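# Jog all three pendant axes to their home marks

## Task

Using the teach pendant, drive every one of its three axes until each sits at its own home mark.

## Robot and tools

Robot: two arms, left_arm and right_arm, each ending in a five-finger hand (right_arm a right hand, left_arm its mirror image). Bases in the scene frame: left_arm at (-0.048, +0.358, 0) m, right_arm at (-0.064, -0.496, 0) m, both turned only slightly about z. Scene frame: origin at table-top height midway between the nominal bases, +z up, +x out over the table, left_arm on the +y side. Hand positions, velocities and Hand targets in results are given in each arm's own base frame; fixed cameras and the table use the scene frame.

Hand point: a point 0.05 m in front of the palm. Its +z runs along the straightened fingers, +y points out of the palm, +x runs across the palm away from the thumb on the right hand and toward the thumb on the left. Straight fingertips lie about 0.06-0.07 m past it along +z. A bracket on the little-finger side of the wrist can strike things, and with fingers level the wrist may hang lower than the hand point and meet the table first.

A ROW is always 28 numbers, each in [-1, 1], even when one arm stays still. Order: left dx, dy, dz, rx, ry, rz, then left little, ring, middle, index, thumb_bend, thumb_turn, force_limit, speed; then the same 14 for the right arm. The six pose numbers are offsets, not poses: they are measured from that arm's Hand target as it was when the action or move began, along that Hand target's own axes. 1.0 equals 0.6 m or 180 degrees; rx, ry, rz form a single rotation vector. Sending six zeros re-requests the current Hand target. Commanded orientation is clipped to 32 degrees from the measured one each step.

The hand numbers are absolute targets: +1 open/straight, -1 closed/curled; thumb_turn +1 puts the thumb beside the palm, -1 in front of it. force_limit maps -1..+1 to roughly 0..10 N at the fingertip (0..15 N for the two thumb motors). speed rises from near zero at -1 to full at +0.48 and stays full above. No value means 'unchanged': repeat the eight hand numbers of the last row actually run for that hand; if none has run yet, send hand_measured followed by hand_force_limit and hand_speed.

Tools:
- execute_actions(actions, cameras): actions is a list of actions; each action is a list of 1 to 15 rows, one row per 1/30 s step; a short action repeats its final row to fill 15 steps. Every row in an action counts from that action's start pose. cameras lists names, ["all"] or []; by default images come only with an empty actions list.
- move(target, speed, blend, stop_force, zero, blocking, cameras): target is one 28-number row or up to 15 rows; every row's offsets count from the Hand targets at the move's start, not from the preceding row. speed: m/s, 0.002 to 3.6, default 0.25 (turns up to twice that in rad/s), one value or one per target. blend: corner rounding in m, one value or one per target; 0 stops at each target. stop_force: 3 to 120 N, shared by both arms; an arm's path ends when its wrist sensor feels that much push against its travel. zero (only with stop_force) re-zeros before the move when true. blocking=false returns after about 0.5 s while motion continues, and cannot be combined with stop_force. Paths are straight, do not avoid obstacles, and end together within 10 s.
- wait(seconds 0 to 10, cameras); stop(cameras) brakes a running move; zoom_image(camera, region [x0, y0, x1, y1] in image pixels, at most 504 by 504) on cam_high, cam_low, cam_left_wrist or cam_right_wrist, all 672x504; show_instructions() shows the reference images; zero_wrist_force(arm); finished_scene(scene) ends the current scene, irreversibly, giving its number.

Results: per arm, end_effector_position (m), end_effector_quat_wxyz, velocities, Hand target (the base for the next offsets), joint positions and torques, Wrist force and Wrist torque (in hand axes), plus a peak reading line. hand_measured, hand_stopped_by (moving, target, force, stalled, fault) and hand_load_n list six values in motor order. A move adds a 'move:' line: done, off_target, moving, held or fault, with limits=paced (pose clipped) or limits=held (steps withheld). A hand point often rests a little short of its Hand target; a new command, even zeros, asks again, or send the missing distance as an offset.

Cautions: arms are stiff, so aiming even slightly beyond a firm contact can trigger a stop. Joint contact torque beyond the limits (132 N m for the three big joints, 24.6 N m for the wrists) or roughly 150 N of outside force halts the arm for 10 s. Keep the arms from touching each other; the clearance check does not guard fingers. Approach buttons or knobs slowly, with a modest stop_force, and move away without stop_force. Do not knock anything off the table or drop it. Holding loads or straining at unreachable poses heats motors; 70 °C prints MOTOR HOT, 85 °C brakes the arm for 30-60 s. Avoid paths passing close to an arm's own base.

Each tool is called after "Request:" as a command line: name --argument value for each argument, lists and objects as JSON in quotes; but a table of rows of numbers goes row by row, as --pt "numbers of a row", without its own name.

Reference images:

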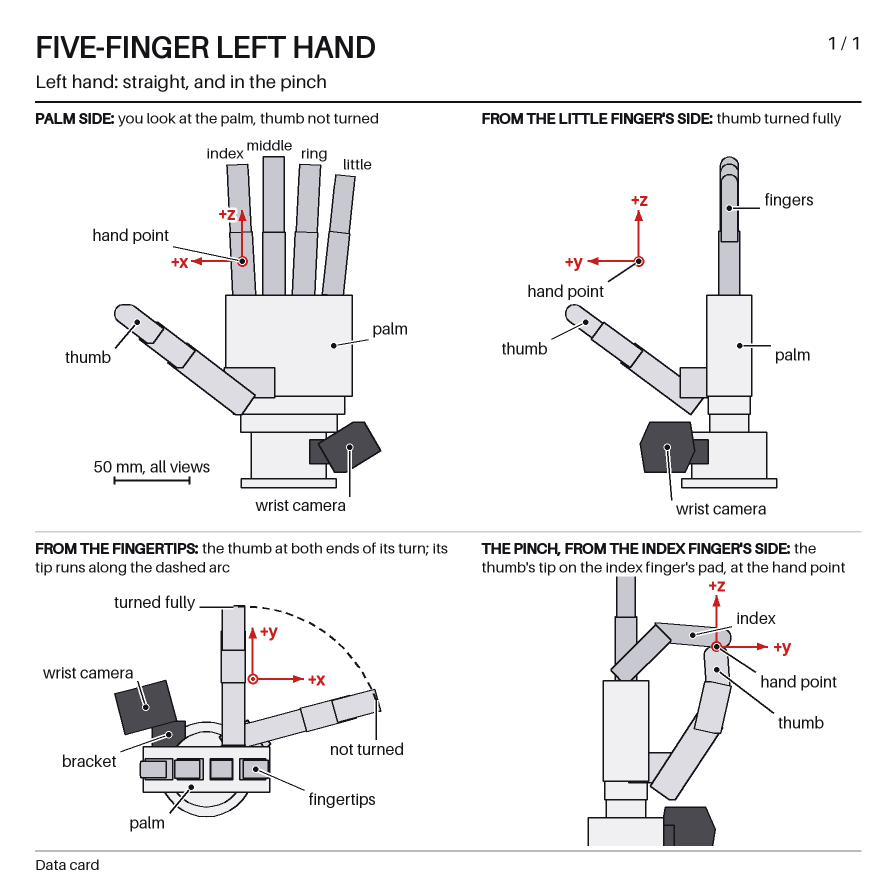

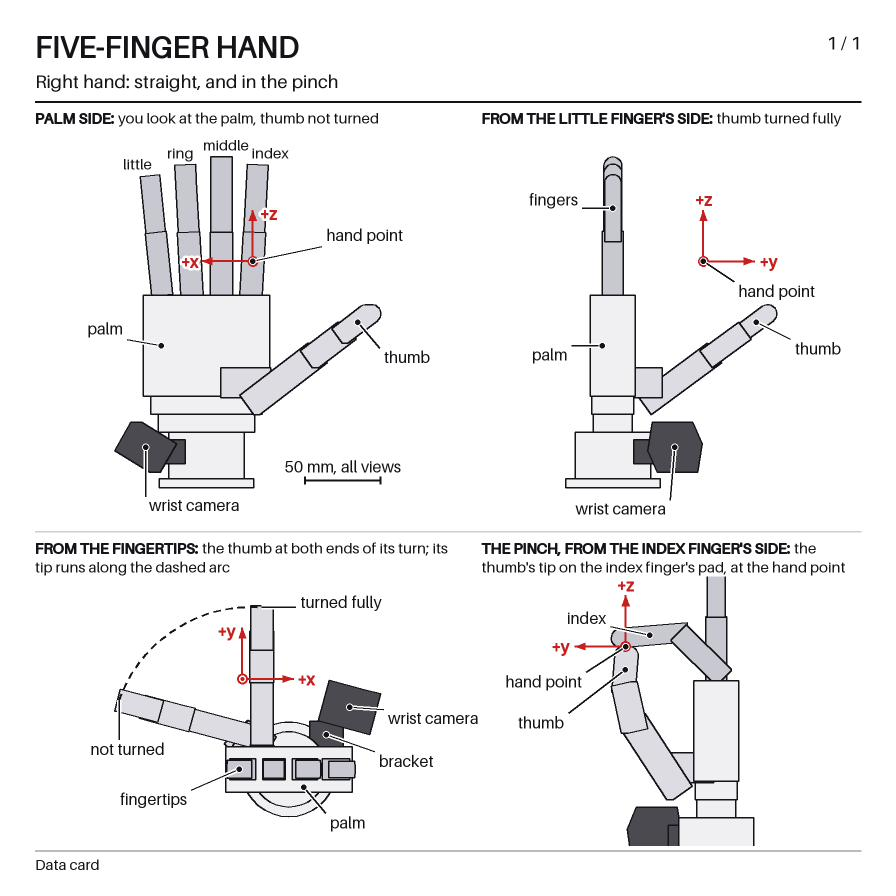

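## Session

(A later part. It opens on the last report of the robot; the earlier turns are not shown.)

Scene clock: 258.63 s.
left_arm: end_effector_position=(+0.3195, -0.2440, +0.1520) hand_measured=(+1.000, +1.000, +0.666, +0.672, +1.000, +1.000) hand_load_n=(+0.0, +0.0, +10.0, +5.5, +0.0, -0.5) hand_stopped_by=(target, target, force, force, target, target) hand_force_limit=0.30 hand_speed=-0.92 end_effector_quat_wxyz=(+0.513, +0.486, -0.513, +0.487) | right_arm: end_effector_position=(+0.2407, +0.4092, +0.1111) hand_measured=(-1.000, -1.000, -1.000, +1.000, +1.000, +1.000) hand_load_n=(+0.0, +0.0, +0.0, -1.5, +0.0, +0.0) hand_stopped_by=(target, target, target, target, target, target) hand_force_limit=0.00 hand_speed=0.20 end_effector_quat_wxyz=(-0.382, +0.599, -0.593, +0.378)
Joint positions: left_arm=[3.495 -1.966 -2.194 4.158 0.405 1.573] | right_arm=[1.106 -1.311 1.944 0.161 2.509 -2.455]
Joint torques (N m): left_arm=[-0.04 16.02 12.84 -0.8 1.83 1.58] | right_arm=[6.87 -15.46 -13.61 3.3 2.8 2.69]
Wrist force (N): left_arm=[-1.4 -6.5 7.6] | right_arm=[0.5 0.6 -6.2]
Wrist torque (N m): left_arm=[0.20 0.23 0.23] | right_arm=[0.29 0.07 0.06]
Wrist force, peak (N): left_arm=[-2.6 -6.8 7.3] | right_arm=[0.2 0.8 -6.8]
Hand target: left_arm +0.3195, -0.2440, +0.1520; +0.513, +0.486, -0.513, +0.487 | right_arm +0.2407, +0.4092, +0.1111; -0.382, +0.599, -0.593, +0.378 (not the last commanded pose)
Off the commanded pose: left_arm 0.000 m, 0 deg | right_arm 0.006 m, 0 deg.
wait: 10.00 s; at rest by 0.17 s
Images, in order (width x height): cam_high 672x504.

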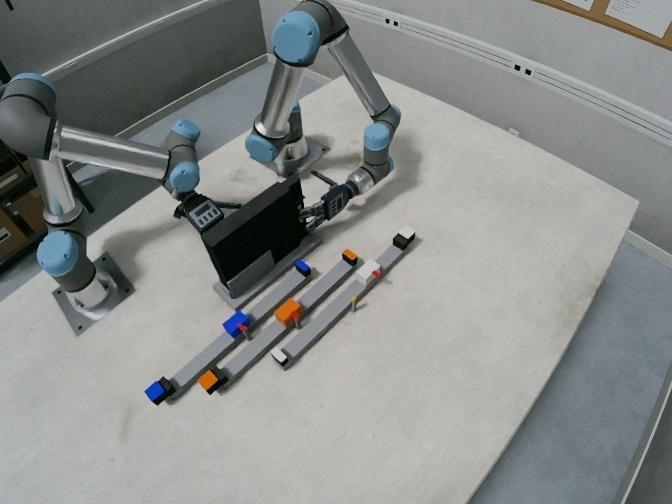

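Request:
wait --seconds 8 --cameras '["cam_high"]'

Request:
zoom_image --camera "cam_high" --region '[320, 265, 400, 325]'

Scene clock: 268.40 s.
left_arm: end_effector_position=(+0.3195, -0.2440, +0.1520) hand_measured=(+1.000, +1.000, +0.666, +0.672, +1.000, +1.000) hand_load_n=(+0.0, +0.0, +10.0, +5.5, +0.0, +0.0) hand_stopped_by=(target, target, force, force, target, target) hand_force_limit=0.30 hand_speed=-0.92 end_effector_quat_wxyz=(+0.513, +0.486, -0.513, +0.487) | right_arm: end_effector_position=(+0.2407, +0.4092, +0.1111) hand_measured=(-1.000, -1.000, -1.000, +1.000, +1.000, +1.000) hand_load_n=(+0.0, +0.0, +0.0, -1.5, +0.0, +0.0) hand_stopped_by=(target, target, target, target, target, target) hand_force_limit=0.00 hand_speed=0.20 end_effector_quat_wxyz=(-0.382, +0.599, -0.593, +0.378)
Joint positions: left_arm=[3.495 -1.966 -2.194 4.158 0.405 1.573] | right_arm=[1.106 -1.311 1.944 0.161 2.509 -2.455]
Joint torques (N m): left_arm=[-1.33 15.03 12.82 -0.83 1.87 1.55] | right_arm=[6.53 -16.97 -12.14 3.31 2.88 2.52]
Wrist force (N): left_arm=[-2.0 -6.5 7.3] | right_arm=[0.1 1.0 -5.9]
Wrist torque (N m): left_arm=[0.23 0.26 0.21] | right_arm=[0.30 0.12 0.04]
Wrist force, peak (N): left_arm=[-2.5 -6.9 7.4] | right_arm=[0.5 0.9 -6.7]
Hand target: left_arm +0.3195, -0.2440, +0.1520; +0.513, +0.486, -0.513, +0.487 | right_arm +0.2407, +0.4092, +0.1111; -0.382, +0.599, -0.593, +0.378 (not the last commanded pose)
Off the commanded pose: left_arm 0.000 m, 0 deg | right_arm 0.006 m, 0 deg.
wait: 8.00 s; at rest from the start
Images, in order (width x height): cam_high 672x504.

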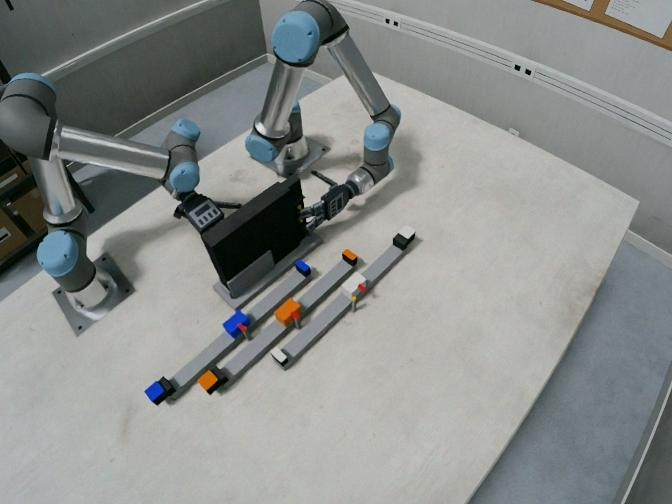

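Scaled by 6.300.

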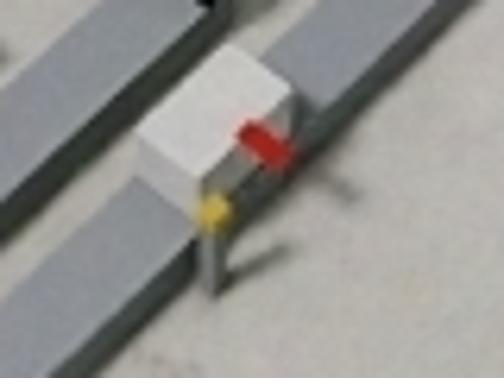

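Request:
wait --seconds 3.2

Request:
move --target '[0,0,0,0,0,0,1,1,0.45,0.45,1,1,0.3,-0.92,-0.0001,0.0056,-0.0121,0,0,0,-1,-1,-1,1,1,1,0,0.2]' --speed 0.1 --cameras '["cam_high","cam_low"]'

Request:
zoom_image --camera "cam_high" --region '[320, 265, 400, 325]'

Request:
zoom_image --camera "cam_low" --region '[170, 240, 270, 315]'

Scene clock: 275.33 s.
left_arm: end_effector_position=(+0.3195, -0.2440, +0.1520) hand_measured=(+1.000, +1.000, +0.666, +0.672, +1.000, +1.000) hand_load_n=(+0.0, +0.0, +10.0, +5.5, +0.0, +0.0) hand_stopped_by=(target, target, force, force, target, target) hand_force_limit=0.30 hand_speed=-0.92 end_effector_quat_wxyz=(+0.513, +0.486, -0.513, +0.487) | right_arm: end_effector_position=(+0.2407, +0.4092, +0.1111) hand_measured=(-1.000, -1.000, -1.000, +1.000, +1.000, +1.000) hand_load_n=(+0.0, +0.0, +0.0, -1.0, +0.0, -0.5) hand_stopped_by=(target, target, target, target, target, target) hand_force_limit=0.00 hand_speed=0.20 end_effector_quat_wxyz=(-0.382, +0.599, -0.593, +0.378)
Joint positions: left_arm=[3.495 -1.966 -2.194 4.158 0.405 1.573] | right_arm=[1.106 -1.311 1.944 0.161 2.509 -2.455]
Joint torques (N m): left_arm=[-1.03 15.64 12.58 -0.75 2.19 1.42] | right_arm=[6.41 -15.72 -12.21 3.34 2.73 2.55]
Wrist force (N): left_arm=[-1.6 -6.2 7.4] | right_arm=[0.6 1.1 -6.3]
Wrist torque (N m): left_arm=[0.25 0.25 0.20] | right_arm=[0.38 0.06 0.07]
Wrist force, peak (N): left_arm=[-2.5 -6.8 7.4] | right_arm=[0.5 0.7 -6.8]
Hand target: left_arm +0.3195, -0.2440, +0.1520; +0.513, +0.486, -0.513, +0.487 | right_arm +0.2407, +0.4092, +0.1111; -0.382, +0.599, -0.593, +0.378 (not the last commanded pose)
Off the commanded pose: left_arm 0.000 m, 0 deg | right_arm 0.006 m, 0 deg.
wait: 3.20 s; at rest from the start

Scene clock: 276.20 s.
left_arm: end_effector_position=(+0.3195, -0.2440, +0.1520) hand_measured=(+1.000, +1.000, +0.666, +0.672, +1.000, +1.000) hand_load_n=(+0.0, +0.0, +10.0, +5.5, +0.0, +0.0) hand_stopped_by=(target, target, force, force, target, target) hand_force_limit=0.30 hand_speed=-0.92 end_effector_quat_wxyz=(+0.513, +0.486, -0.513, +0.487) | right_arm: end_effector_position=(+0.2328, +0.4091, +0.1111) hand_measured=(-1.000, -1.000, -1.000, +1.000, +1.000, +1.000) hand_load_n=(+0.0, +0.0, +0.5, +0.0, +0.0, +0.0) hand_stopped_by=(target, target, target, target, target, target) hand_force_limit=0.00 hand_speed=0.20 end_effector_quat_wxyz=(-0.382, +0.599, -0.593, +0.378)
Joint positions: left_arm=[3.495 -1.966 -2.194 4.158 0.405 1.573] | right_arm=[1.126 -1.308 1.945 0.177 2.523 -2.43]
Joint torques (N m): left_arm=[-1.03 15.52 12.76 -0.6 2.38 1.5] | right_arm=[8.21 -15.92 -22.54 4.1 2.41 2.75]
Wrist force (N): left_arm=[-1.0 -6.1 7.6] | right_arm=[-0.5 -0.2 -0.4]
Wrist torque (N m): left_arm=[0.19 0.27 0.23] | right_arm=[0.01 0.09 -0.08]
Wrist force, peak (N): left_arm=[-2.6 -6.7 7.4] | right_arm=[0.4 1.2 -6.5]
Hand target: left_arm +0.3195, -0.2440, +0.1520; +0.513, +0.486, -0.513, +0.487 | right_arm +0.2327, +0.4092, +0.1111; -0.382, +0.599, -0.593, +0.378
Off the commanded pose: left_arm 0.000 m, 0 deg | right_arm 0.000 m, 0 deg.
move: done
Images, in order (width x height): cam_high 672x504, cam_low 672x504.

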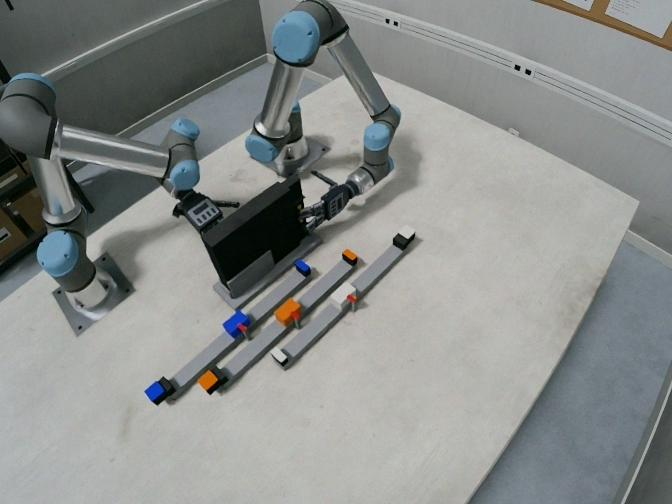

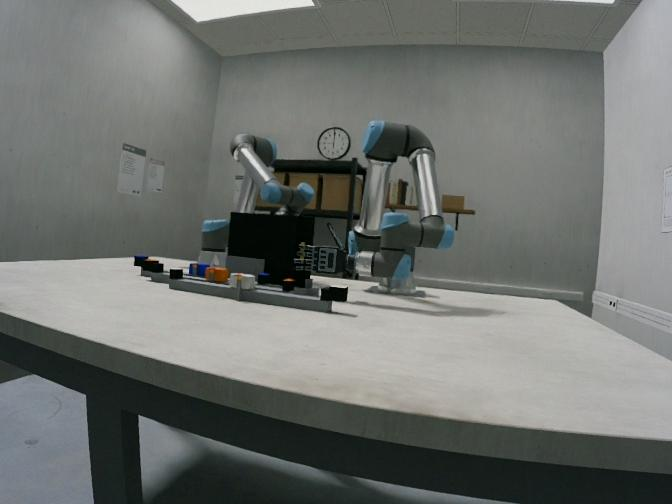

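Scaled by 6.300.

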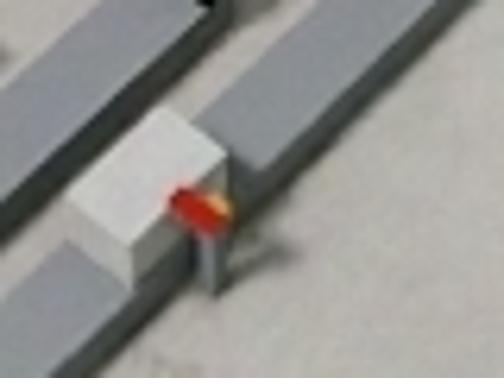

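Scaled by 5.040.

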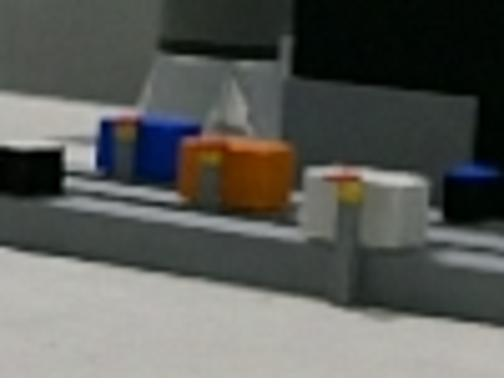

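Request:
move --pt "0 0 0 0 0 0 1 1 0.45 0.45 1 1 0.3 -0.92 -0.001 0.0157 -0.108 0 0 0 1 1 1 1 1 1 0 -0.2" --pt "0 0 0 0 0 0 1 1 0.45 0.45 1 1 0.3 -0.92 -0.0023 -0.4223 -0.3122 -0.1621 -0.1208 -0.4033 1 1 1 1 1 1 0 -0.2" --pt "0 0 0 0 0 0 1 1 0.45 0.45 1 1 0.3 -0.92 0.0365 -0.6547 0.1858 -0.1621 -0.1208 -0.4033 1 1 1 1 1 1 0 -0.2" --pt "0 0 0 0 0 0 1 1 0.45 0.45 1 1 0.3 -0.92 0.0583 -0.4917 0.3882 -0.1621 -0.1208 -0.4033 1 1 1 1 1 1 0 -0.2" --speed 0.4 --blend '[0.02,0.05,0.05,0]' --cameras '["cam_right_wrist"]'

Request:
zoom_image --camera "cam_right_wrist" --region '[276, 176, 436, 296]'

Scene clock: 315.47 s.
left_arm: end_effector_position=(+0.3195, -0.2440, +0.1520) hand_measured=(+1.000, +1.000, +0.666, +0.672, +1.000, +1.000) hand_load_n=(+0.0, +0.0, +9.5, +5.5, +0.0, +0.0) hand_stopped_by=(target, target, force, force, target, target) hand_force_limit=0.30 hand_speed=-0.92 end_effector_quat_wxyz=(+0.513, +0.486, -0.513, +0.487) | right_arm: end_effector_position=(+0.5679, +0.3771, +0.2800) hand_measured=(+1.000, +1.000, +1.000, +1.000, +1.000, +1.000) hand_load_n=(+0.0, +0.0, +0.0, +0.0, +0.0, +0.0) hand_stopped_by=(target, target, target, target, target, target) hand_force_limit=0.00 hand_speed=-0.20 end_effector_quat_wxyz=(-0.037, +0.954, -0.122, +0.271)
Joint positions: left_arm=[3.495 -1.966 -2.194 4.158 0.405 1.573] | right_arm=[0.522 -0.531 0.035 1.572 1.832 -4.003]
Joint torques (N m): left_arm=[-2.08 15.8 12.19 -0.6 2.5 1.46] | right_arm=[-11.32 -42.1 -23.25 2.5 -1.01 -2.43]
Wrist force (N): left_arm=[-1.3 -6.2 7.4] | right_arm=[0.6 1.0 0.1]
Wrist torque (N m): left_arm=[0.20 0.23 0.23] | right_arm=[-0.18 0.05 0.11]
Wrist force, peak (N): left_arm=[-2.0 -6.3 7.6] | right_arm=[1.9 0.9 -0.6]
Hand target: left_arm +0.3195, -0.2440, +0.1520; +0.513, +0.486, -0.513, +0.487 | right_arm +0.5686, +0.3777, +0.2803; -0.033, +0.955, -0.123, +0.266
Off the commanded pose: left_arm 0.000 m, 0 deg | right_arm 0.001 m, 1 deg.
elbow stopped short (right arm): the move would have taken joint 3 (elbow) straighter than the controller allows.
move: done
camera_calibration:
cam_right_wrist: T_world_to_cam=[[0.00469051, -0.999962, -0.00741314, 0.377526], [-0.999918, -0.00460201, -0.0119113, 0.568089], [0.0118767, 0.00746841, -0.999902, 0.389807], [0, 0, 0, 1]] pos_world=[0.561642, 0.377215, 0.399334]
Images, in order (width x height): cam_right_wrist 672x504.

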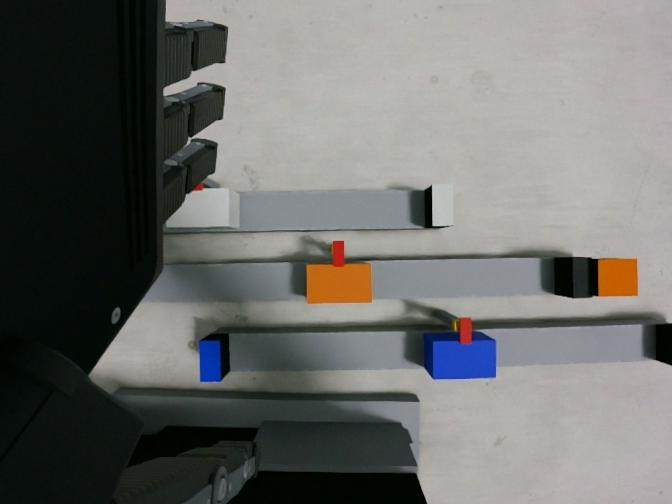

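Scaled by 3.150.

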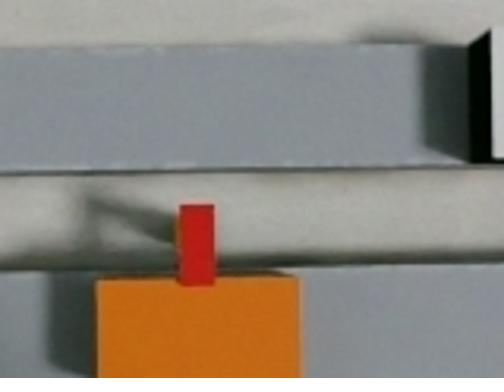

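Request:
zoom_image --camera "cam_right_wrist" --region '[318, 232, 358, 272]'

Request:
zoom_image --camera "cam_right_wrist" --region '[440, 305, 490, 355]'

Scaled by 12.600.

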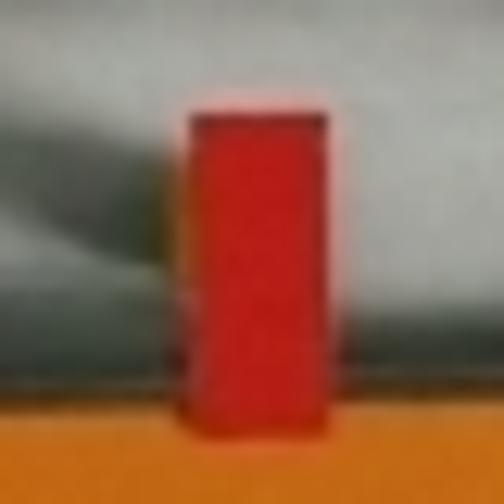

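Scaled by 10.080.

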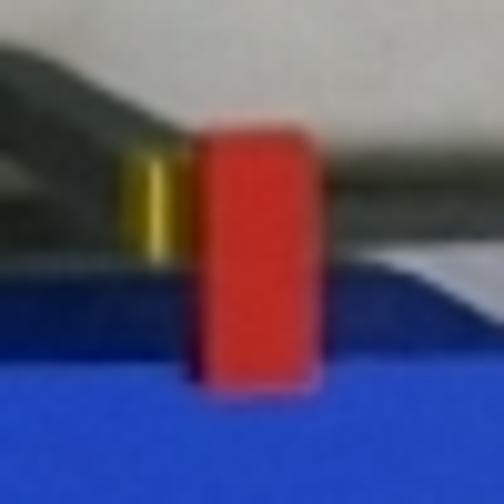

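Request:
move --target '[0,0,0,0,0,0,1,1,0.45,0.45,1,1,0.3,-0.92,-0.1606,-0.1963,0.1310,0,0,0,1,1,1,1,1,1,0,-0.2]' --speed 0.25 --cameras '["cam_right_wrist"]'

Request:
zoom_image --camera "cam_right_wrist" --region '[296, 80, 396, 200]'

Scene clock: 334.60 s.
left_arm: end_effector_position=(+0.3195, -0.2440, +0.1520) hand_measured=(+1.000, +1.000, +0.666, +0.672, +1.000, +1.000) hand_load_n=(+0.0, +0.0, +10.0, +5.5, -0.5, -0.5) hand_stopped_by=(target, target, force, force, target, target) hand_force_limit=0.30 hand_speed=-0.92 end_effector_quat_wxyz=(+0.513, +0.486, -0.513, +0.487) | right_arm: end_effector_position=(+0.5544, +0.5147, +0.1796) hand_measured=(+1.000, +1.000, +1.000, +1.000, +1.000, +1.000) hand_load_n=(+0.0, +0.0, +0.0, +0.0, +0.0, +0.0) hand_stopped_by=(target, target, target, target, target, target) hand_force_limit=0.00 hand_speed=-0.20 end_effector_quat_wxyz=(-0.096, +0.939, -0.105, +0.313)
Joint positions: left_arm=[3.495 -1.966 -2.194 4.158 0.405 1.573] | right_arm=[0.695 -0.396 0.035 1.329 1.877 -3.891]
Joint torques (N m): left_arm=[-2.22 15.17 12.35 -0.53 2.73 1.36] | right_arm=[9.35 -47.19 -15.6 -1.86 -0.79 2.77]
Wrist force (N): left_arm=[-0.9 -6.2 7.6] | right_arm=[0.7 0.5 0.4]
Wrist torque (N m): left_arm=[0.17 0.24 0.24] | right_arm=[-0.24 0.04 0.00]
Wrist force, peak (N): left_arm=[-1.1 -6.1 7.9] | right_arm=[1.4 1.6 0.0]
Hand target: left_arm +0.3195, -0.2440, +0.1520; +0.513, +0.486, -0.513, +0.487 | right_arm +0.5553, +0.5159, +0.1800; -0.033, +0.955, -0.123, +0.266
Off the commanded pose: left_arm 0.000 m, 0 deg | right_arm 0.001 m, 9 deg.
elbow stopped short (right arm): the move would have taken joint 3 (elbow) straighter than the controller allows.
move: off_target (right_arm)
camera_calibration:
cam_right_wrist: T_world_to_cam=[[0.0677436, -0.992949, -0.0972737, 0.491978], [-0.991276, -0.0559382, -0.119342, 0.595017], [0.11306, 0.10451, -0.988077, 0.180371], [0, 0, 0, 1]] pos_world=[0.536105, 0.502943, 0.297087]
Images, in order (width x height): cam_right_wrist 672x504.

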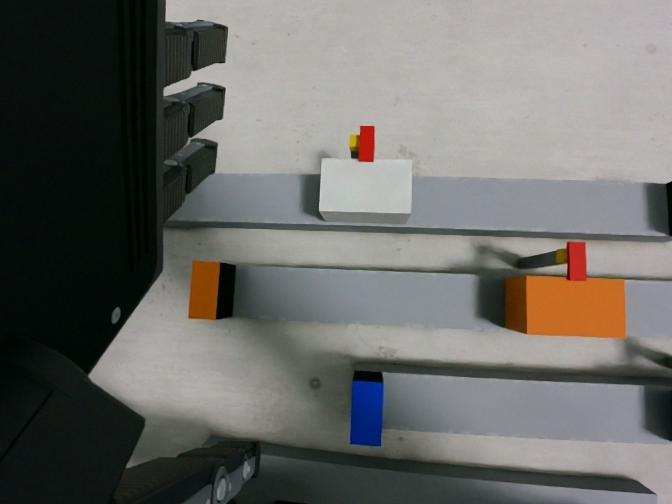

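Scaled by 4.200.

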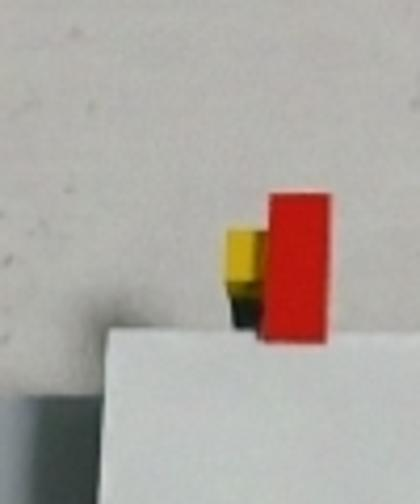

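Request:
move --target '[0,0,0,0,0,0,1,1,0.45,0.45,1,1,0.3,-0.92,0.1043,0.4133,-0.1955,0,0,0,1,1,1,1,1,1,0,-0.2]' --speed 0.3 --cameras '["cam_right_wrist"]'

Request:
zoom_image --camera "cam_right_wrist" --region '[312, 220, 372, 280]'

Scene clock: 341.87 s.
left_arm: end_effector_position=(+0.3195, -0.2440, +0.1520) hand_measured=(+1.000, +1.000, +0.666, +0.672, +1.000, +1.000) hand_load_n=(+0.0, +0.0, +10.0, +5.5, +0.0, +0.0) hand_stopped_by=(target, target, force, force, target, target) hand_force_limit=0.30 hand_speed=-0.92 end_effector_quat_wxyz=(+0.513, +0.486, -0.513, +0.487) | right_arm: end_effector_position=(+0.4923, +0.2605, +0.2797) hand_measured=(+1.000, +1.000, +1.000, +1.000, +1.000, +1.000) hand_load_n=(+0.0, +0.0, +0.0, +0.0, +0.0, +0.0) hand_stopped_by=(target, target, target, target, target, target) hand_force_limit=0.00 hand_speed=-0.20 end_effector_quat_wxyz=(-0.033, +0.955, -0.124, +0.266) end_effector_velocity=(-0.001, +0.000, -0.001) end_effector_angular_velocity=(+0.002, +0.001, +0.002)
Joint positions: left_arm=[3.495 -1.966 -2.194 4.158 0.405 1.573] | right_arm=[0.395 -1.118 1.064 1.117 1.774 -4.113]
Joint velocities: left_arm=[within noise] | right_arm=[-0.001 -0.003 0.005 -0.003 -0.003 -0.002]
Joint torques (N m): left_arm=[-2.13 15.78 11.9 -0.43 2.87 1.29] | right_arm=[-11.11 -46.02 -13.29 -1.73 -0.83 -2.58]
Wrist force (N): left_arm=[-1.8 -6.2 7.6] | right_arm=[0.3 0.8 0.4]
Wrist torque (N m): left_arm=[0.18 0.29 0.22] | right_arm=[-0.23 0.12 0.10]
Wrist force, peak (N): left_arm=[-1.9 -6.4 7.5] | right_arm=[0.9 1.8 -0.1]
Hand target: left_arm +0.3195, -0.2440, +0.1520; +0.513, +0.486, -0.513, +0.487 | right_arm +0.4922, +0.2604, +0.2798; -0.033, +0.955, -0.123, +0.266
Off the commanded pose: left_arm 0.000 m, 0 deg | right_arm 0.000 m, 0 deg.
move: done
camera_calibration:
cam_right_wrist: T_world_to_cam=[[0.0000346706, -0.999999, -0.00124574, 0.261813], [-0.999999, -0.0000329384, -0.00139047, 0.487837], [0.00139043, 0.00124578, -0.999998, 0.398129], [0, 0, 0, 1]] pos_world=[0.487274, 0.261333, 0.399133]
Images, in order (width x height): cam_right_wrist 672x504.

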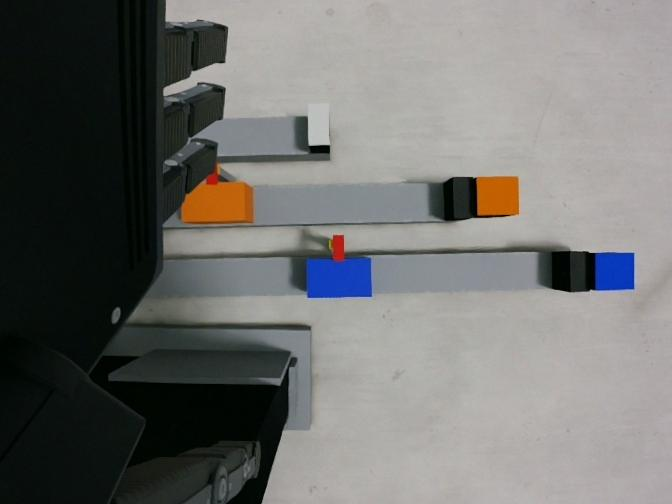

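Scaled by 8.400.

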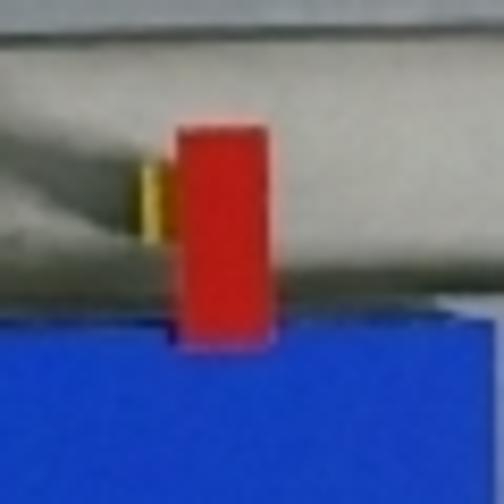

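Request:
move --pt "0 0 0 0 0 0 1 1 0.45 0.45 1 1 0.3 -0.92 0.0833 -0.0895 -0.2110 0 0 0 -1 -1 -1 1 1 1 0 0.2" --pt "0 0 0 0 0 0 1 1 0.45 0.45 1 1 0.3 -0.92 -0.3787 -0.1057 -0.4787 0.1621 0.1208 0.4033 -1 -1 -1 1 1 1 0 0.2" --pt "0 0 0 0 0 0 1 1 0.45 0.45 1 1 0.3 -0.92 -0.6133 -0.0163 -0.0642 0.1621 0.1208 0.4033 -1 -1 -1 1 1 1 0 0.2" --pt "0 0 0 0 0 0 1 1 0.45 0.45 1 1 0.3 -0.92 -0.5353 -0.0368 0.0202 0.1621 0.1208 0.4033 -1 -1 -1 1 1 1 0 0.2" --speed '[0.4,0.4,0.4,0.15]' --blend '[0.04,0.05,0.02,0]'

Scene clock: 356.80 s.
left_arm: end_effector_position=(+0.3195, -0.2440, +0.1520) hand_measured=(+1.000, +1.000, +0.666, +0.672, +1.000, +1.000) hand_load_n=(+0.0, +0.0, +10.0, +5.5, +0.0, +0.0) hand_stopped_by=(target, target, force, force, target, target) hand_force_limit=0.30 hand_speed=-0.92 end_effector_quat_wxyz=(+0.513, +0.486, -0.513, +0.487) | right_arm: end_effector_position=(+0.2375, +0.3632, +0.1114) hand_measured=(-1.000, -1.000, -1.000, +1.000, +1.000, +1.000) hand_load_n=(+0.5, +0.0, +0.0, +0.0, +0.0, +0.0) hand_stopped_by=(target, target, target, target, target, target) hand_force_limit=0.00 hand_speed=0.20 end_effector_quat_wxyz=(-0.382, +0.599, -0.593, +0.378)
Joint positions: left_arm=[3.495 -1.966 -2.194 4.158 0.405 1.573] | right_arm=[1.049 -1.428 2.081 0.09 2.468 -2.52]
Joint torques (N m): left_arm=[-1.99 16.2 11.82 -0.27 2.96 1.36] | right_arm=[-11.18 -30.76 -9.53 -2.06 -0.35 -2.55]
Wrist force (N): left_arm=[-1.9 -6.1 7.4] | right_arm=[-0.4 0.1 -0.2]
Wrist torque (N m): left_arm=[0.21 0.25 0.22] | right_arm=[0.03 0.07 0.03]
Wrist force, peak (N): left_arm=[-1.9 -6.3 7.7] | right_arm=[0.0 1.4 1.5]
Hand target: left_arm +0.3195, -0.2440, +0.1520; +0.513, +0.486, -0.513, +0.487 | right_arm +0.2375, +0.3632, +0.1114; -0.382, +0.599, -0.593, +0.378
Off the commanded pose: left_arm 0.000 m, 0 deg | right_arm 0.000 m, 0 deg.
move: done

Request:
execute_actions --actions '[[[0,0,0,0,0,0,1,1,0.45,0.45,1,1,0.3,-0.92,0,-0.002,0.0042,0,0,0,-1,-1,-1,1,1,1,0,0.2]],[[0,0,0,0,0,0,1,1,0.45,0.45,1,1,0.3,-0.92,0,0,0,0,0,0,-1,-1,-1,1,1,1,0,0.2]],[[0,0,0,0,0,0,1,1,0.45,0.45,1,1,0.3,-0.92,0,0,0,0,0,0,-1,-1,-1,1,1,1,0,0.2],[0,0,0,0,0,0,1,1,0.45,0.45,1,1,0.3,-0.92,0,0,0,0,0,0,-1,-1,-1,1,1,1,0,0.2],[0,0,0,0,0,0,1,1,0.45,0.45,1,1,0.3,-0.92,0,0,0,0,0,0,-1,-1,-1,1,1,1,0,0.2],[0,0,0,0,0,0,1,1,0.45,0.45,1,1,0.3,-0.92,0,0,0,0,0,0,-1,-1,-1,1,1,1,0,0.2],[0,0,0,0,0,0,1,1,0.45,0.45,1,1,0.3,-0.92,0,0,0,0,0,0,-1,-1,-1,1,1,1,0,0.2],[0,0,0,0,0,0,1,1,0.45,0.45,1,1,0.3,-0.92,0,0,0,0,0,0,-1,-1,-1,1,1,1,0,0.2],[0,0,0,0,0,0,1,1,0.45,0.45,1,1,0.3,-0.92,0,0.0035,-0.0075,0,0,0,-1,-1,-1,1,1,1,0,0.2]]]' --cameras '["cam_high","cam_low"]'

Request:
zoom_image --camera "cam_high" --region '[320, 265, 400, 325]'

Request:
zoom_image --camera "cam_low" --region '[170, 240, 270, 315]'

Scene clock: 362.60 s.
left_arm: end_effector_position=(+0.3195, -0.2440, +0.1520) hand_measured=(+1.000, +1.000, +0.666, +0.672, +1.000, +1.000) hand_load_n=(+0.0, +0.0, +9.5, +5.5, +0.0, +0.0) hand_stopped_by=(target, target, force, force, target, target) hand_force_limit=0.30 hand_speed=-0.92 end_effector_quat_wxyz=(+0.513, +0.486, -0.513, +0.487) | right_arm: end_effector_position=(+0.2355, +0.3632, +0.1114) hand_measured=(-1.000, -1.000, -1.000, +1.000, +1.000, +1.000) hand_load_n=(+0.0, +0.0, +0.0, +0.0, +0.0, +0.0) hand_stopped_by=(target, target, target, target, target, target) hand_force_limit=0.00 hand_speed=0.20 end_effector_quat_wxyz=(-0.382, +0.599, -0.593, +0.378)
Joint positions: left_arm=[3.495 -1.966 -2.194 4.158 0.405 1.573] | right_arm=[1.054 -1.428 2.081 0.093 2.472 -2.515]
Joint torques (N m): left_arm=[-2.18 15.66 12 -0.23 3.16 1.34] | right_arm=[8.77 -10.76 -8.96 3.93 2.33 2.85]
Wrist force (N): left_arm=[-1.8 -6.2 7.6] | right_arm=[0.0 0.3 0.0]
Wrist torque (N m): left_arm=[0.19 0.29 0.22] | right_arm=[0.05 0.01 -0.04]
Wrist force, peak (N): left_arm=[-2.0 -6.4 7.6] | right_arm=[1.1 0.8 -5.9]
Hand target: left_arm +0.3195, -0.2440, +0.1520; +0.513, +0.486, -0.513, +0.487 | right_arm +0.2354, +0.3632, +0.1114; -0.382, +0.599, -0.593, +0.378
Off the commanded pose: left_arm 0.000 m, 0 deg | right_arm 0.000 m, 0 deg.
Images, in order (width x height): cam_high 672x504, cam_low 672x504.

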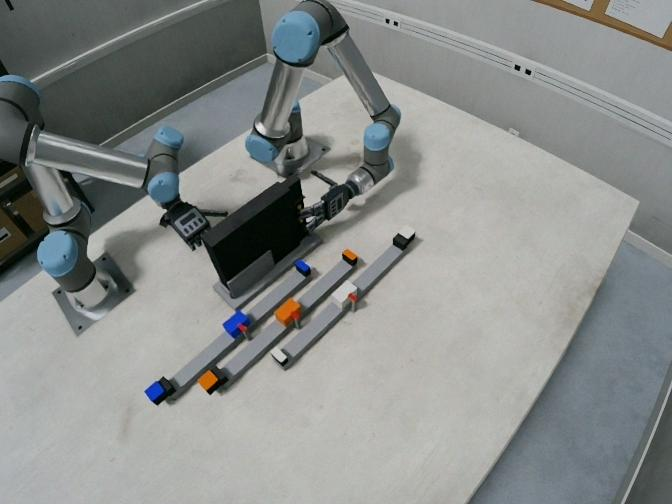

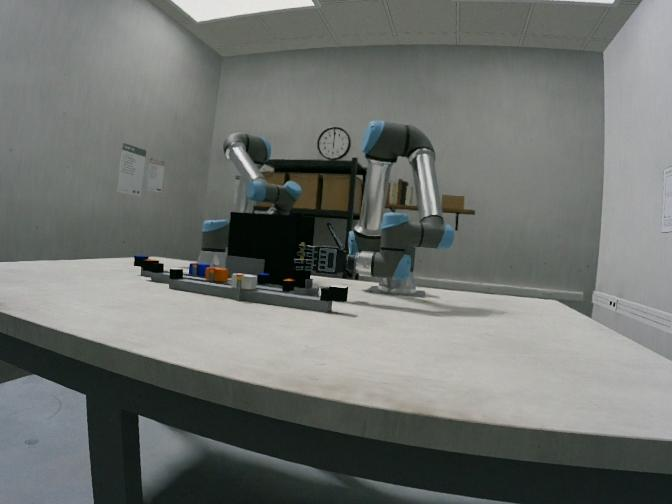

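Scaled by 6.300.

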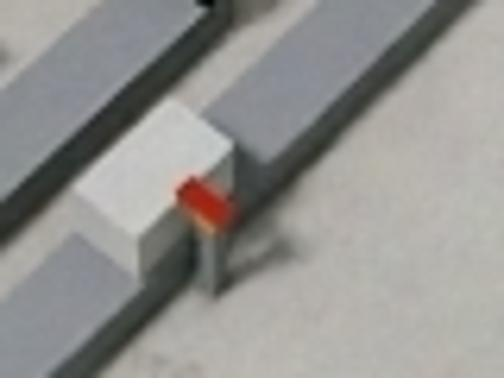

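Scaled by 5.040.

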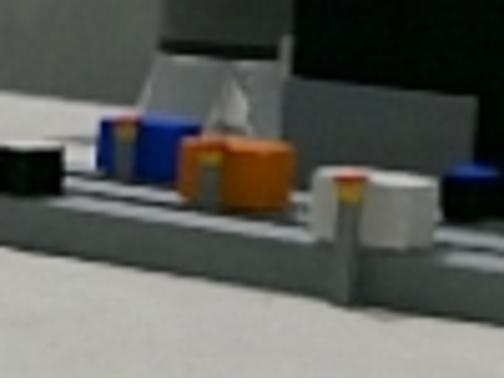

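Request:
execute_actions --actions '[[[0,0,0,0,0,0,1,1,0.45,0.45,1,1,0.3,-0.92,0,-0.0015,0.0032,0,0,0,-1,-1,-1,1,1,1,0,0.2]],[[0,0,0,0,0,0,1,1,0.45,0.45,1,1,0.3,-0.92,0,-0.002,0.0042,0,0,0,-1,-1,-1,1,1,1,0,0.2]],[[0,0,0,0,0,0,1,1,0.45,0.45,1,1,0.3,-0.92,0,0.0035,-0.0075,0,0,0,-1,-1,-1,1,1,1,0,0.2]]]' --cameras '["cam_high"]'

Request:
zoom_image --camera "cam_high" --region '[320, 265, 400, 325]'

Scene clock: 369.70 s.
left_arm: end_effector_position=(+0.3195, -0.2440, +0.1520) hand_measured=(+1.000, +1.000, +0.666, +0.672, +1.000, +1.000) hand_load_n=(+0.0, +0.0, +9.5, +5.5, +0.0, +0.0) hand_stopped_by=(target, target, force, force, target, target) hand_force_limit=0.30 hand_speed=-0.92 end_effector_quat_wxyz=(+0.513, +0.486, -0.513, +0.487) | right_arm: end_effector_position=(+0.2353, +0.3632, +0.1114) hand_measured=(-1.000, -1.000, -1.000, +1.000, +1.000, +1.000) hand_load_n=(+0.0, +0.0, +0.0, -0.5, +0.0, +0.0) hand_stopped_by=(target, target, target, target, target, target) hand_force_limit=0.00 hand_speed=0.20 end_effector_quat_wxyz=(-0.382, +0.599, -0.593, +0.378)
Joint positions: left_arm=[3.495 -1.966 -2.194 4.158 0.405 1.573] | right_arm=[1.055 -1.428 2.081 0.094 2.472 -2.514]
Joint torques (N m): left_arm=[-1.69 15.57 11.99 -0.18 3.15 1.31] | right_arm=[9.11 -11.1 -11.02 3.87 2.58 2.76]
Wrist force (N): left_arm=[-1.7 -6.1 7.7] | right_arm=[0.2 0.0 0.1]
Wrist torque (N m): left_arm=[0.19 0.30 0.21] | right_arm=[0.00 -0.02 -0.04]
Wrist force, peak (N): left_arm=[-1.7 -6.2 7.8] | right_arm=[0.3 0.5 -5.5]
Hand target: left_arm +0.3195, -0.2440, +0.1520; +0.513, +0.486, -0.513, +0.487 | right_arm +0.2353, +0.3632, +0.1114; -0.382, +0.599, -0.593, +0.378
Off the commanded pose: left_arm 0.000 m, 0 deg | right_arm 0.000 m, 0 deg.
Images, in order (width x height): cam_high 672x504.

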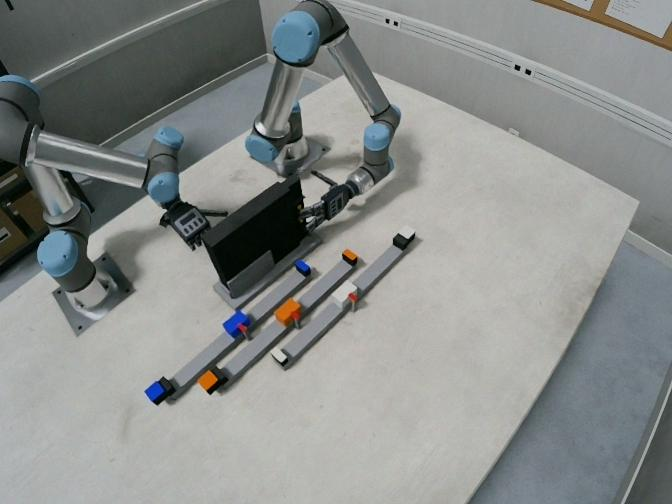

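Scaled by 6.300.

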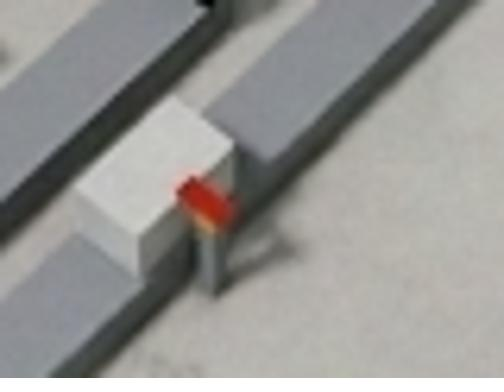

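Request:
execute_actions --actions '[[[0,0,0,0,0,0,1,1,0.45,0.45,1,1,0.3,-0.92,0,-0.0015,0.0032,0,0,0,-1,-1,-1,1,1,1,0,0.2]],[[0,0,0,0,0,0,1,1,0.45,0.45,1,1,0.3,-0.92,0,-0.002,0.0042,0,0,0,-1,-1,-1,1,1,1,0,0.2]],[[0,0,0,0,0,0,1,1,0.45,0.45,1,1,0.3,-0.92,0,0,0,0,0,0,-1,-1,-1,1,1,1,0,0.2],[0,0,0,0,0,0,1,1,0.45,0.45,1,1,0.3,-0.92,0,0,0,0,0,0,-1,-1,-1,1,1,1,0,0.2],[0,0,0,0,0,0,1,1,0.45,0.45,1,1,0.3,-0.92,0,0,0,0,0,0,-1,-1,-1,1,1,1,0,0.2],[0,0,0,0,0,0,1,1,0.45,0.45,1,1,0.3,-0.92,0,0,0,0,0,0,-1,-1,-1,1,1,1,0,0.2],[0,0,0,0,0,0,1,1,0.45,0.45,1,1,0.3,-0.92,0,0,0,0,0,0,-1,-1,-1,1,1,1,0,0.2],[0,0,0,0,0,0,1,1,0.45,0.45,1,1,0.3,-0.92,0,0.0035,-0.0075,0,0,0,-1,-1,-1,1,1,1,0,0.2]]]' --cameras '["cam_high","cam_low"]'

Request:
zoom_image --camera "cam_high" --region '[320, 265, 400, 325]'

Request:
zoom_image --camera "cam_low" --region '[170, 240, 270, 315]'

Scene clock: 379.33 s.
left_arm: end_effector_position=(+0.3195, -0.2440, +0.1520) hand_measured=(+1.000, +1.000, +0.666, +0.672, +1.000, +1.000) hand_load_n=(+0.0, +0.0, +9.5, +5.0, +0.0, -0.5) hand_stopped_by=(target, target, force, force, target, target) hand_force_limit=0.30 hand_speed=-0.92 end_effector_quat_wxyz=(+0.513, +0.486, -0.513, +0.487) | right_arm: end_effector_position=(+0.2354, +0.3632, +0.1115) hand_measured=(-1.000, -1.000, -1.000, +1.000, +1.000, +1.000) hand_load_n=(+0.0, +0.0, +0.5, +0.0, +0.0, -0.5) hand_stopped_by=(target, target, target, target, target, target) hand_force_limit=0.00 hand_speed=0.20 end_effector_quat_wxyz=(-0.382, +0.599, -0.593, +0.378)
Joint positions: left_arm=[3.495 -1.966 -2.194 4.158 0.405 1.573] | right_arm=[1.055 -1.428 2.081 0.094 2.472 -2.514]
Joint torques (N m): left_arm=[-1.73 16.07 11.86 -0.34 3.2 1.39] | right_arm=[9.37 -11.89 -10.3 3.86 2.6 2.8]
Wrist force (N): left_arm=[-1.4 -6.1 7.3] | right_arm=[-0.3 0.2 0.0]
Wrist torque (N m): left_arm=[0.22 0.24 0.23] | right_arm=[0.04 0.06 -0.06]
Wrist force, peak (N): left_arm=[-1.7 -6.3 7.8] | right_arm=[0.6 0.6 -5.5]
Hand target: left_arm +0.3195, -0.2440, +0.1520; +0.513, +0.486, -0.513, +0.487 | right_arm +0.2353, +0.3632, +0.1114; -0.382, +0.599, -0.593, +0.378
Off the commanded pose: left_arm 0.000 m, 0 deg | right_arm 0.000 m, 0 deg.
Images, in order (width x height): cam_high 672x504, cam_low 672x504.

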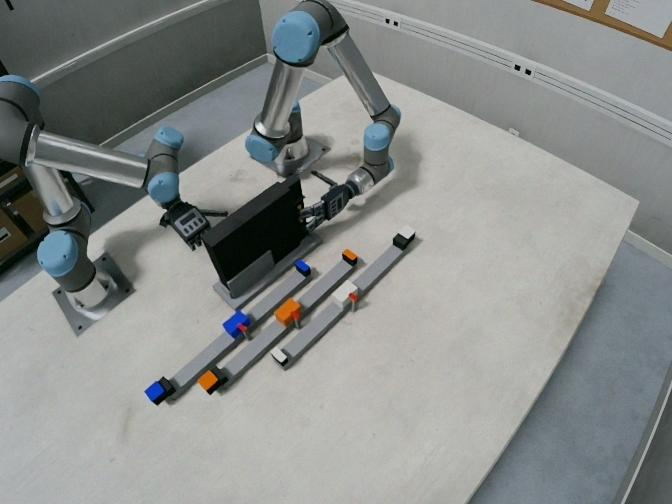

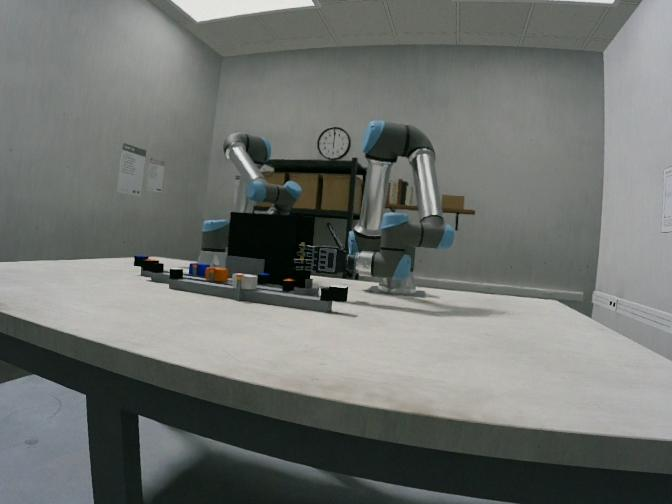

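Scaled by 6.300.

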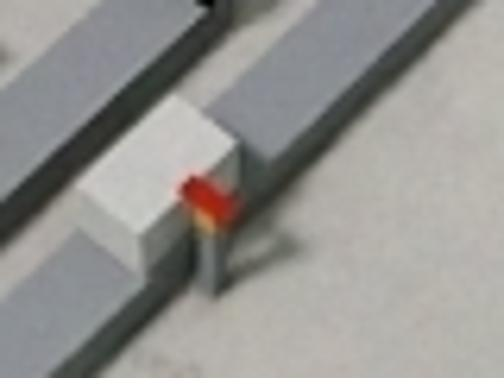

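Scaled by 5.040.

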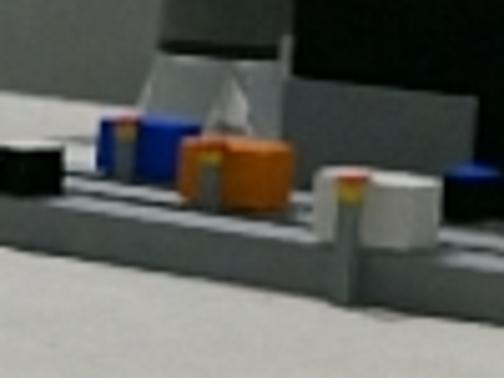

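Request:
move --target '[0,0,0,0,0,0,1,1,0.45,0.45,1,1,0.3,-0.92,-0.0682,0.0699,0.0291,0,0,0,-1,-1,-1,1,1,1,0,0.2]' --speed 0.2

Request:
move --target '[0,0,0,0,0,0,1,1,0.45,0.45,1,1,0.3,-0.92,0.0002,-0.0099,0.0211,0,0,0,-1,-1,-1,1,1,1,0,0.2]' --speed 0.006 --stop_force 6

Request:
move --target '[0,0,0,0,0,0,1,1,0.45,0.45,1,1,0.3,-0.92,-0.0001,0.0056,-0.0121,0,0,0,-1,-1,-1,1,1,1,0,0.2]' --speed 0.1 --cameras '["cam_right_wrist"]'

Request:
move --target '[0,0,0,0,0,0,1,1,0.45,0.45,1,1,0.3,-0.92,-0.0084,-0.0716,-0.0239,0,0,0,-1,-1,-1,1,1,1,0,0.2]' --speed 0.15

Scene clock: 388.67 s.
left_arm: end_effector_position=(+0.3195, -0.2440, +0.1520) hand_measured=(+1.000, +1.000, +0.666, +0.672, +1.000, +1.000) hand_load_n=(+0.0, +0.0, +10.0, +5.0, +0.0, -0.5) hand_stopped_by=(target, target, force, force, target, target) hand_force_limit=0.30 hand_speed=-0.92 end_effector_quat_wxyz=(+0.513, +0.486, -0.513, +0.487) | right_arm: end_effector_position=(+0.2330, +0.4039, +0.0661) hand_measured=(-1.000, -1.000, -1.000, +1.000, +1.000, +1.000) hand_load_n=(+0.0, +0.0, +0.0, +0.0, +0.0, +0.0) hand_stopped_by=(target, target, target, target, target, target) hand_force_limit=0.00 hand_speed=0.20 end_effector_quat_wxyz=(-0.382, +0.599, -0.593, +0.378)
Joint positions: left_arm=[3.495 -1.966 -2.194 4.158 0.405 1.573] | right_arm=[1.119 -1.246 2.006 0.048 2.518 -2.439]
Joint torques (N m): left_arm=[-1.47 16.22 12.04 -0.39 3.39 1.43] | right_arm=[8.25 -17.55 -20.81 -1.68 2.77 2.71]
Wrist force (N): left_arm=[-1.8 -6.1 7.5] | right_arm=[-0.1 -0.2 0.0]
Wrist torque (N m): left_arm=[0.22 0.25 0.23] | right_arm=[0.00 0.02 -0.05]
Wrist force, peak (N): left_arm=[-2.2 -6.6 7.5] | right_arm=[0.4 -0.6 0.0]
Hand target: left_arm +0.3195, -0.2440, +0.1520; +0.513, +0.486, -0.513, +0.487 | right_arm +0.2330, +0.4040, +0.0660; -0.382, +0.599, -0.593, +0.378
Off the commanded pose: left_arm 0.000 m, 0 deg | right_arm 0.000 m, 0 deg.
move: done

Scene clock: 391.13 s.
left_arm: end_effector_position=(+0.3195, -0.2440, +0.1520) hand_measured=(+1.000, +1.000, +0.666, +0.672, +1.000, +1.000) hand_load_n=(+0.0, +0.0, +9.5, +5.5, +0.0, +0.0) hand_stopped_by=(target, target, force, force, target, target) hand_force_limit=0.30 hand_speed=-0.92 end_effector_quat_wxyz=(+0.513, +0.486, -0.513, +0.487) | right_arm: end_effector_position=(+0.2407, +0.4041, +0.0661) hand_measured=(-1.000, -1.000, -1.000, +1.000, +1.000, +1.000) hand_load_n=(+0.0, +0.0, +0.0, -1.0, +0.0, +0.0) hand_stopped_by=(target, target, target, target, target, target) hand_force_limit=0.00 hand_speed=0.20 end_effector_quat_wxyz=(-0.382, +0.599, -0.593, +0.378)
Joint positions: left_arm=[3.495 -1.966 -2.194 4.158 0.405 1.573] | right_arm=[1.1 -1.249 2.006 0.032 2.504 -2.462]
Joint torques (N m): left_arm=[-2.41 16.71 11.72 -0.37 3.4 1.3] | right_arm=[7.43 -17.15 -11.16 3.63 2.91 2.87]
Wrist force (N): left_arm=[-1.9 -6.4 7.5] | right_arm=[0.3 1.4 -6.2]
Wrist torque (N m): left_arm=[0.18 0.28 0.22] | right_arm=[0.40 0.03 0.08]
Wrist force, peak (N): left_arm=[-2.2 -6.5 7.5] | right_arm=[0.2 1.3 -12.5]
Hand target: left_arm +0.3195, -0.2440, +0.1520; +0.513, +0.486, -0.513, +0.487 | right_arm +0.2407, +0.4041, +0.0661; -0.382, +0.599, -0.593, +0.378 (not the last commanded pose)
Off the commanded pose: left_arm 0.000 m, 0 deg | right_arm 0.006 m, 0 deg.
move: contact (right_arm)

Scene clock: 392.00 s.
left_arm: end_effector_position=(+0.3195, -0.2440, +0.1520) hand_measured=(+1.000, +1.000, +0.666, +0.672, +1.000, +1.000) hand_load_n=(+0.0, +0.0, +9.5, +5.5, +0.0, +0.0) hand_stopped_by=(target, target, force, force, target, target) hand_force_limit=0.30 hand_speed=-0.92 end_effector_quat_wxyz=(+0.513, +0.486, -0.513, +0.487) | right_arm: end_effector_position=(+0.2328, +0.4040, +0.0661) hand_measured=(-1.000, -1.000, -1.000, +1.000, +1.000, +1.000) hand_load_n=(+0.0, +0.0, +0.0, +0.0, +0.0, +0.0) hand_stopped_by=(target, target, target, target, target, target) hand_force_limit=0.00 hand_speed=0.20 end_effector_quat_wxyz=(-0.382, +0.599, -0.593, +0.378)
Joint positions: left_arm=[3.495 -1.966 -2.194 4.158 0.405 1.573] | right_arm=[1.12 -1.246 2.006 0.048 2.518 -2.438]
Joint torques (N m): left_arm=[-2.3 16.61 11.71 -0.23 3.32 1.4] | right_arm=[11.08 -16.73 -20.19 3.96 2.84 2.89]
Wrist force (N): left_arm=[-2.3 -6.4 7.4] | right_arm=[0.0 -0.1 0.1]
Wrist torque (N m): left_arm=[0.17 0.29 0.22] | right_arm=[0.01 0.01 -0.05]
Wrist force, peak (N): left_arm=[-2.0 -6.5 7.4] | right_arm=[0.4 0.7 -6.6]
Hand target: left_arm +0.3195, -0.2440, +0.1520; +0.513, +0.486, -0.513, +0.487 | right_arm +0.2327, +0.4040, +0.0661; -0.382, +0.599, -0.593, +0.378
Off the commanded pose: left_arm 0.000 m, 0 deg | right_arm 0.000 m, 0 deg.
move: done
camera_calibration:
cam_right_wrist: T_world_to_cam=[[-0.401871, -0.257633, -0.878706, 0.256677], [-0.568332, 0.822586, 0.0187441, -0.206025], [0.717982, 0.50693, -0.476995, -0.221007], [0, 0, 0, 1]] pos_world=[0.14474, 0.347637, 0.123986]
Images, in order (width x height): cam_right_wrist 672x504.

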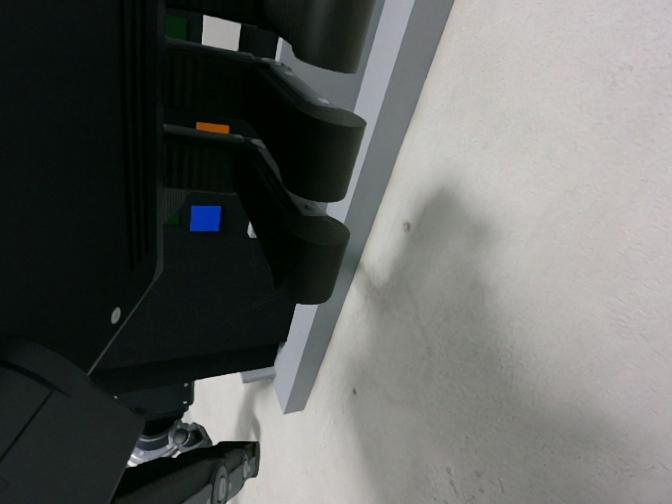

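Scene clock: 393.10 s.
left_arm: end_effector_position=(+0.3195, -0.2440, +0.1520) hand_measured=(+1.000, +1.000, +0.666, +0.672, +1.000, +1.000) hand_load_n=(+0.0, +0.0, +10.0, +5.0, +0.0, +0.0) hand_stopped_by=(target, target, force, force, target, target) hand_force_limit=0.30 hand_speed=-0.92 end_effector_quat_wxyz=(+0.513, +0.486, -0.513, +0.487) | right_arm: end_effector_position=(+0.2377, +0.4091, +0.1109) hand_measured=(-1.000, -1.000, -1.000, +1.000, +1.000, +1.000) hand_load_n=(+0.0, +0.0, +0.0, +0.0, +0.0, -0.5) hand_stopped_by=(target, target, target, target, target, target) hand_force_limit=0.00 hand_speed=0.20 end_effector_quat_wxyz=(-0.382, +0.599, -0.593, +0.378) end_effector_velocity=(+0.000, +0.000, +0.001) end_effector_angular_velocity=(-0.002, +0.002, +0.000)
Joint positions: left_arm=[3.495 -1.966 -2.194 4.158 0.405 1.573] | right_arm=[1.114 -1.31 1.945 0.167 2.514 -2.446]
Joint velocities: left_arm=[within noise] | right_arm=[0 -0.001 -0.002 0.005 -0.001 0.001]
Joint torques (N m): left_arm=[-2.39 16.75 11.39 -0.25 3.22 1.38] | right_arm=[-11.67 -35.62 -22.18 4.21 -0.34 2.95]
Wrist force (N): left_arm=[-1.1 -6.1 7.7] | right_arm=[-0.7 -0.3 -0.4]
Wrist torque (N m): left_arm=[0.19 0.26 0.23] | right_arm=[0.00 0.12 -0.01]
Wrist force, peak (N): left_arm=[-1.3 -6.2 7.9] | right_arm=[-0.6 -0.5 -0.6]
Hand target: left_arm +0.3195, -0.2440, +0.1520; +0.513, +0.486, -0.513, +0.487 | right_arm +0.2377, +0.4092, +0.1111; -0.382, +0.599, -0.593, +0.378
Off the commanded pose: left_arm 0.000 m, 0 deg | right_arm 0.000 m, 0 deg.
move: done


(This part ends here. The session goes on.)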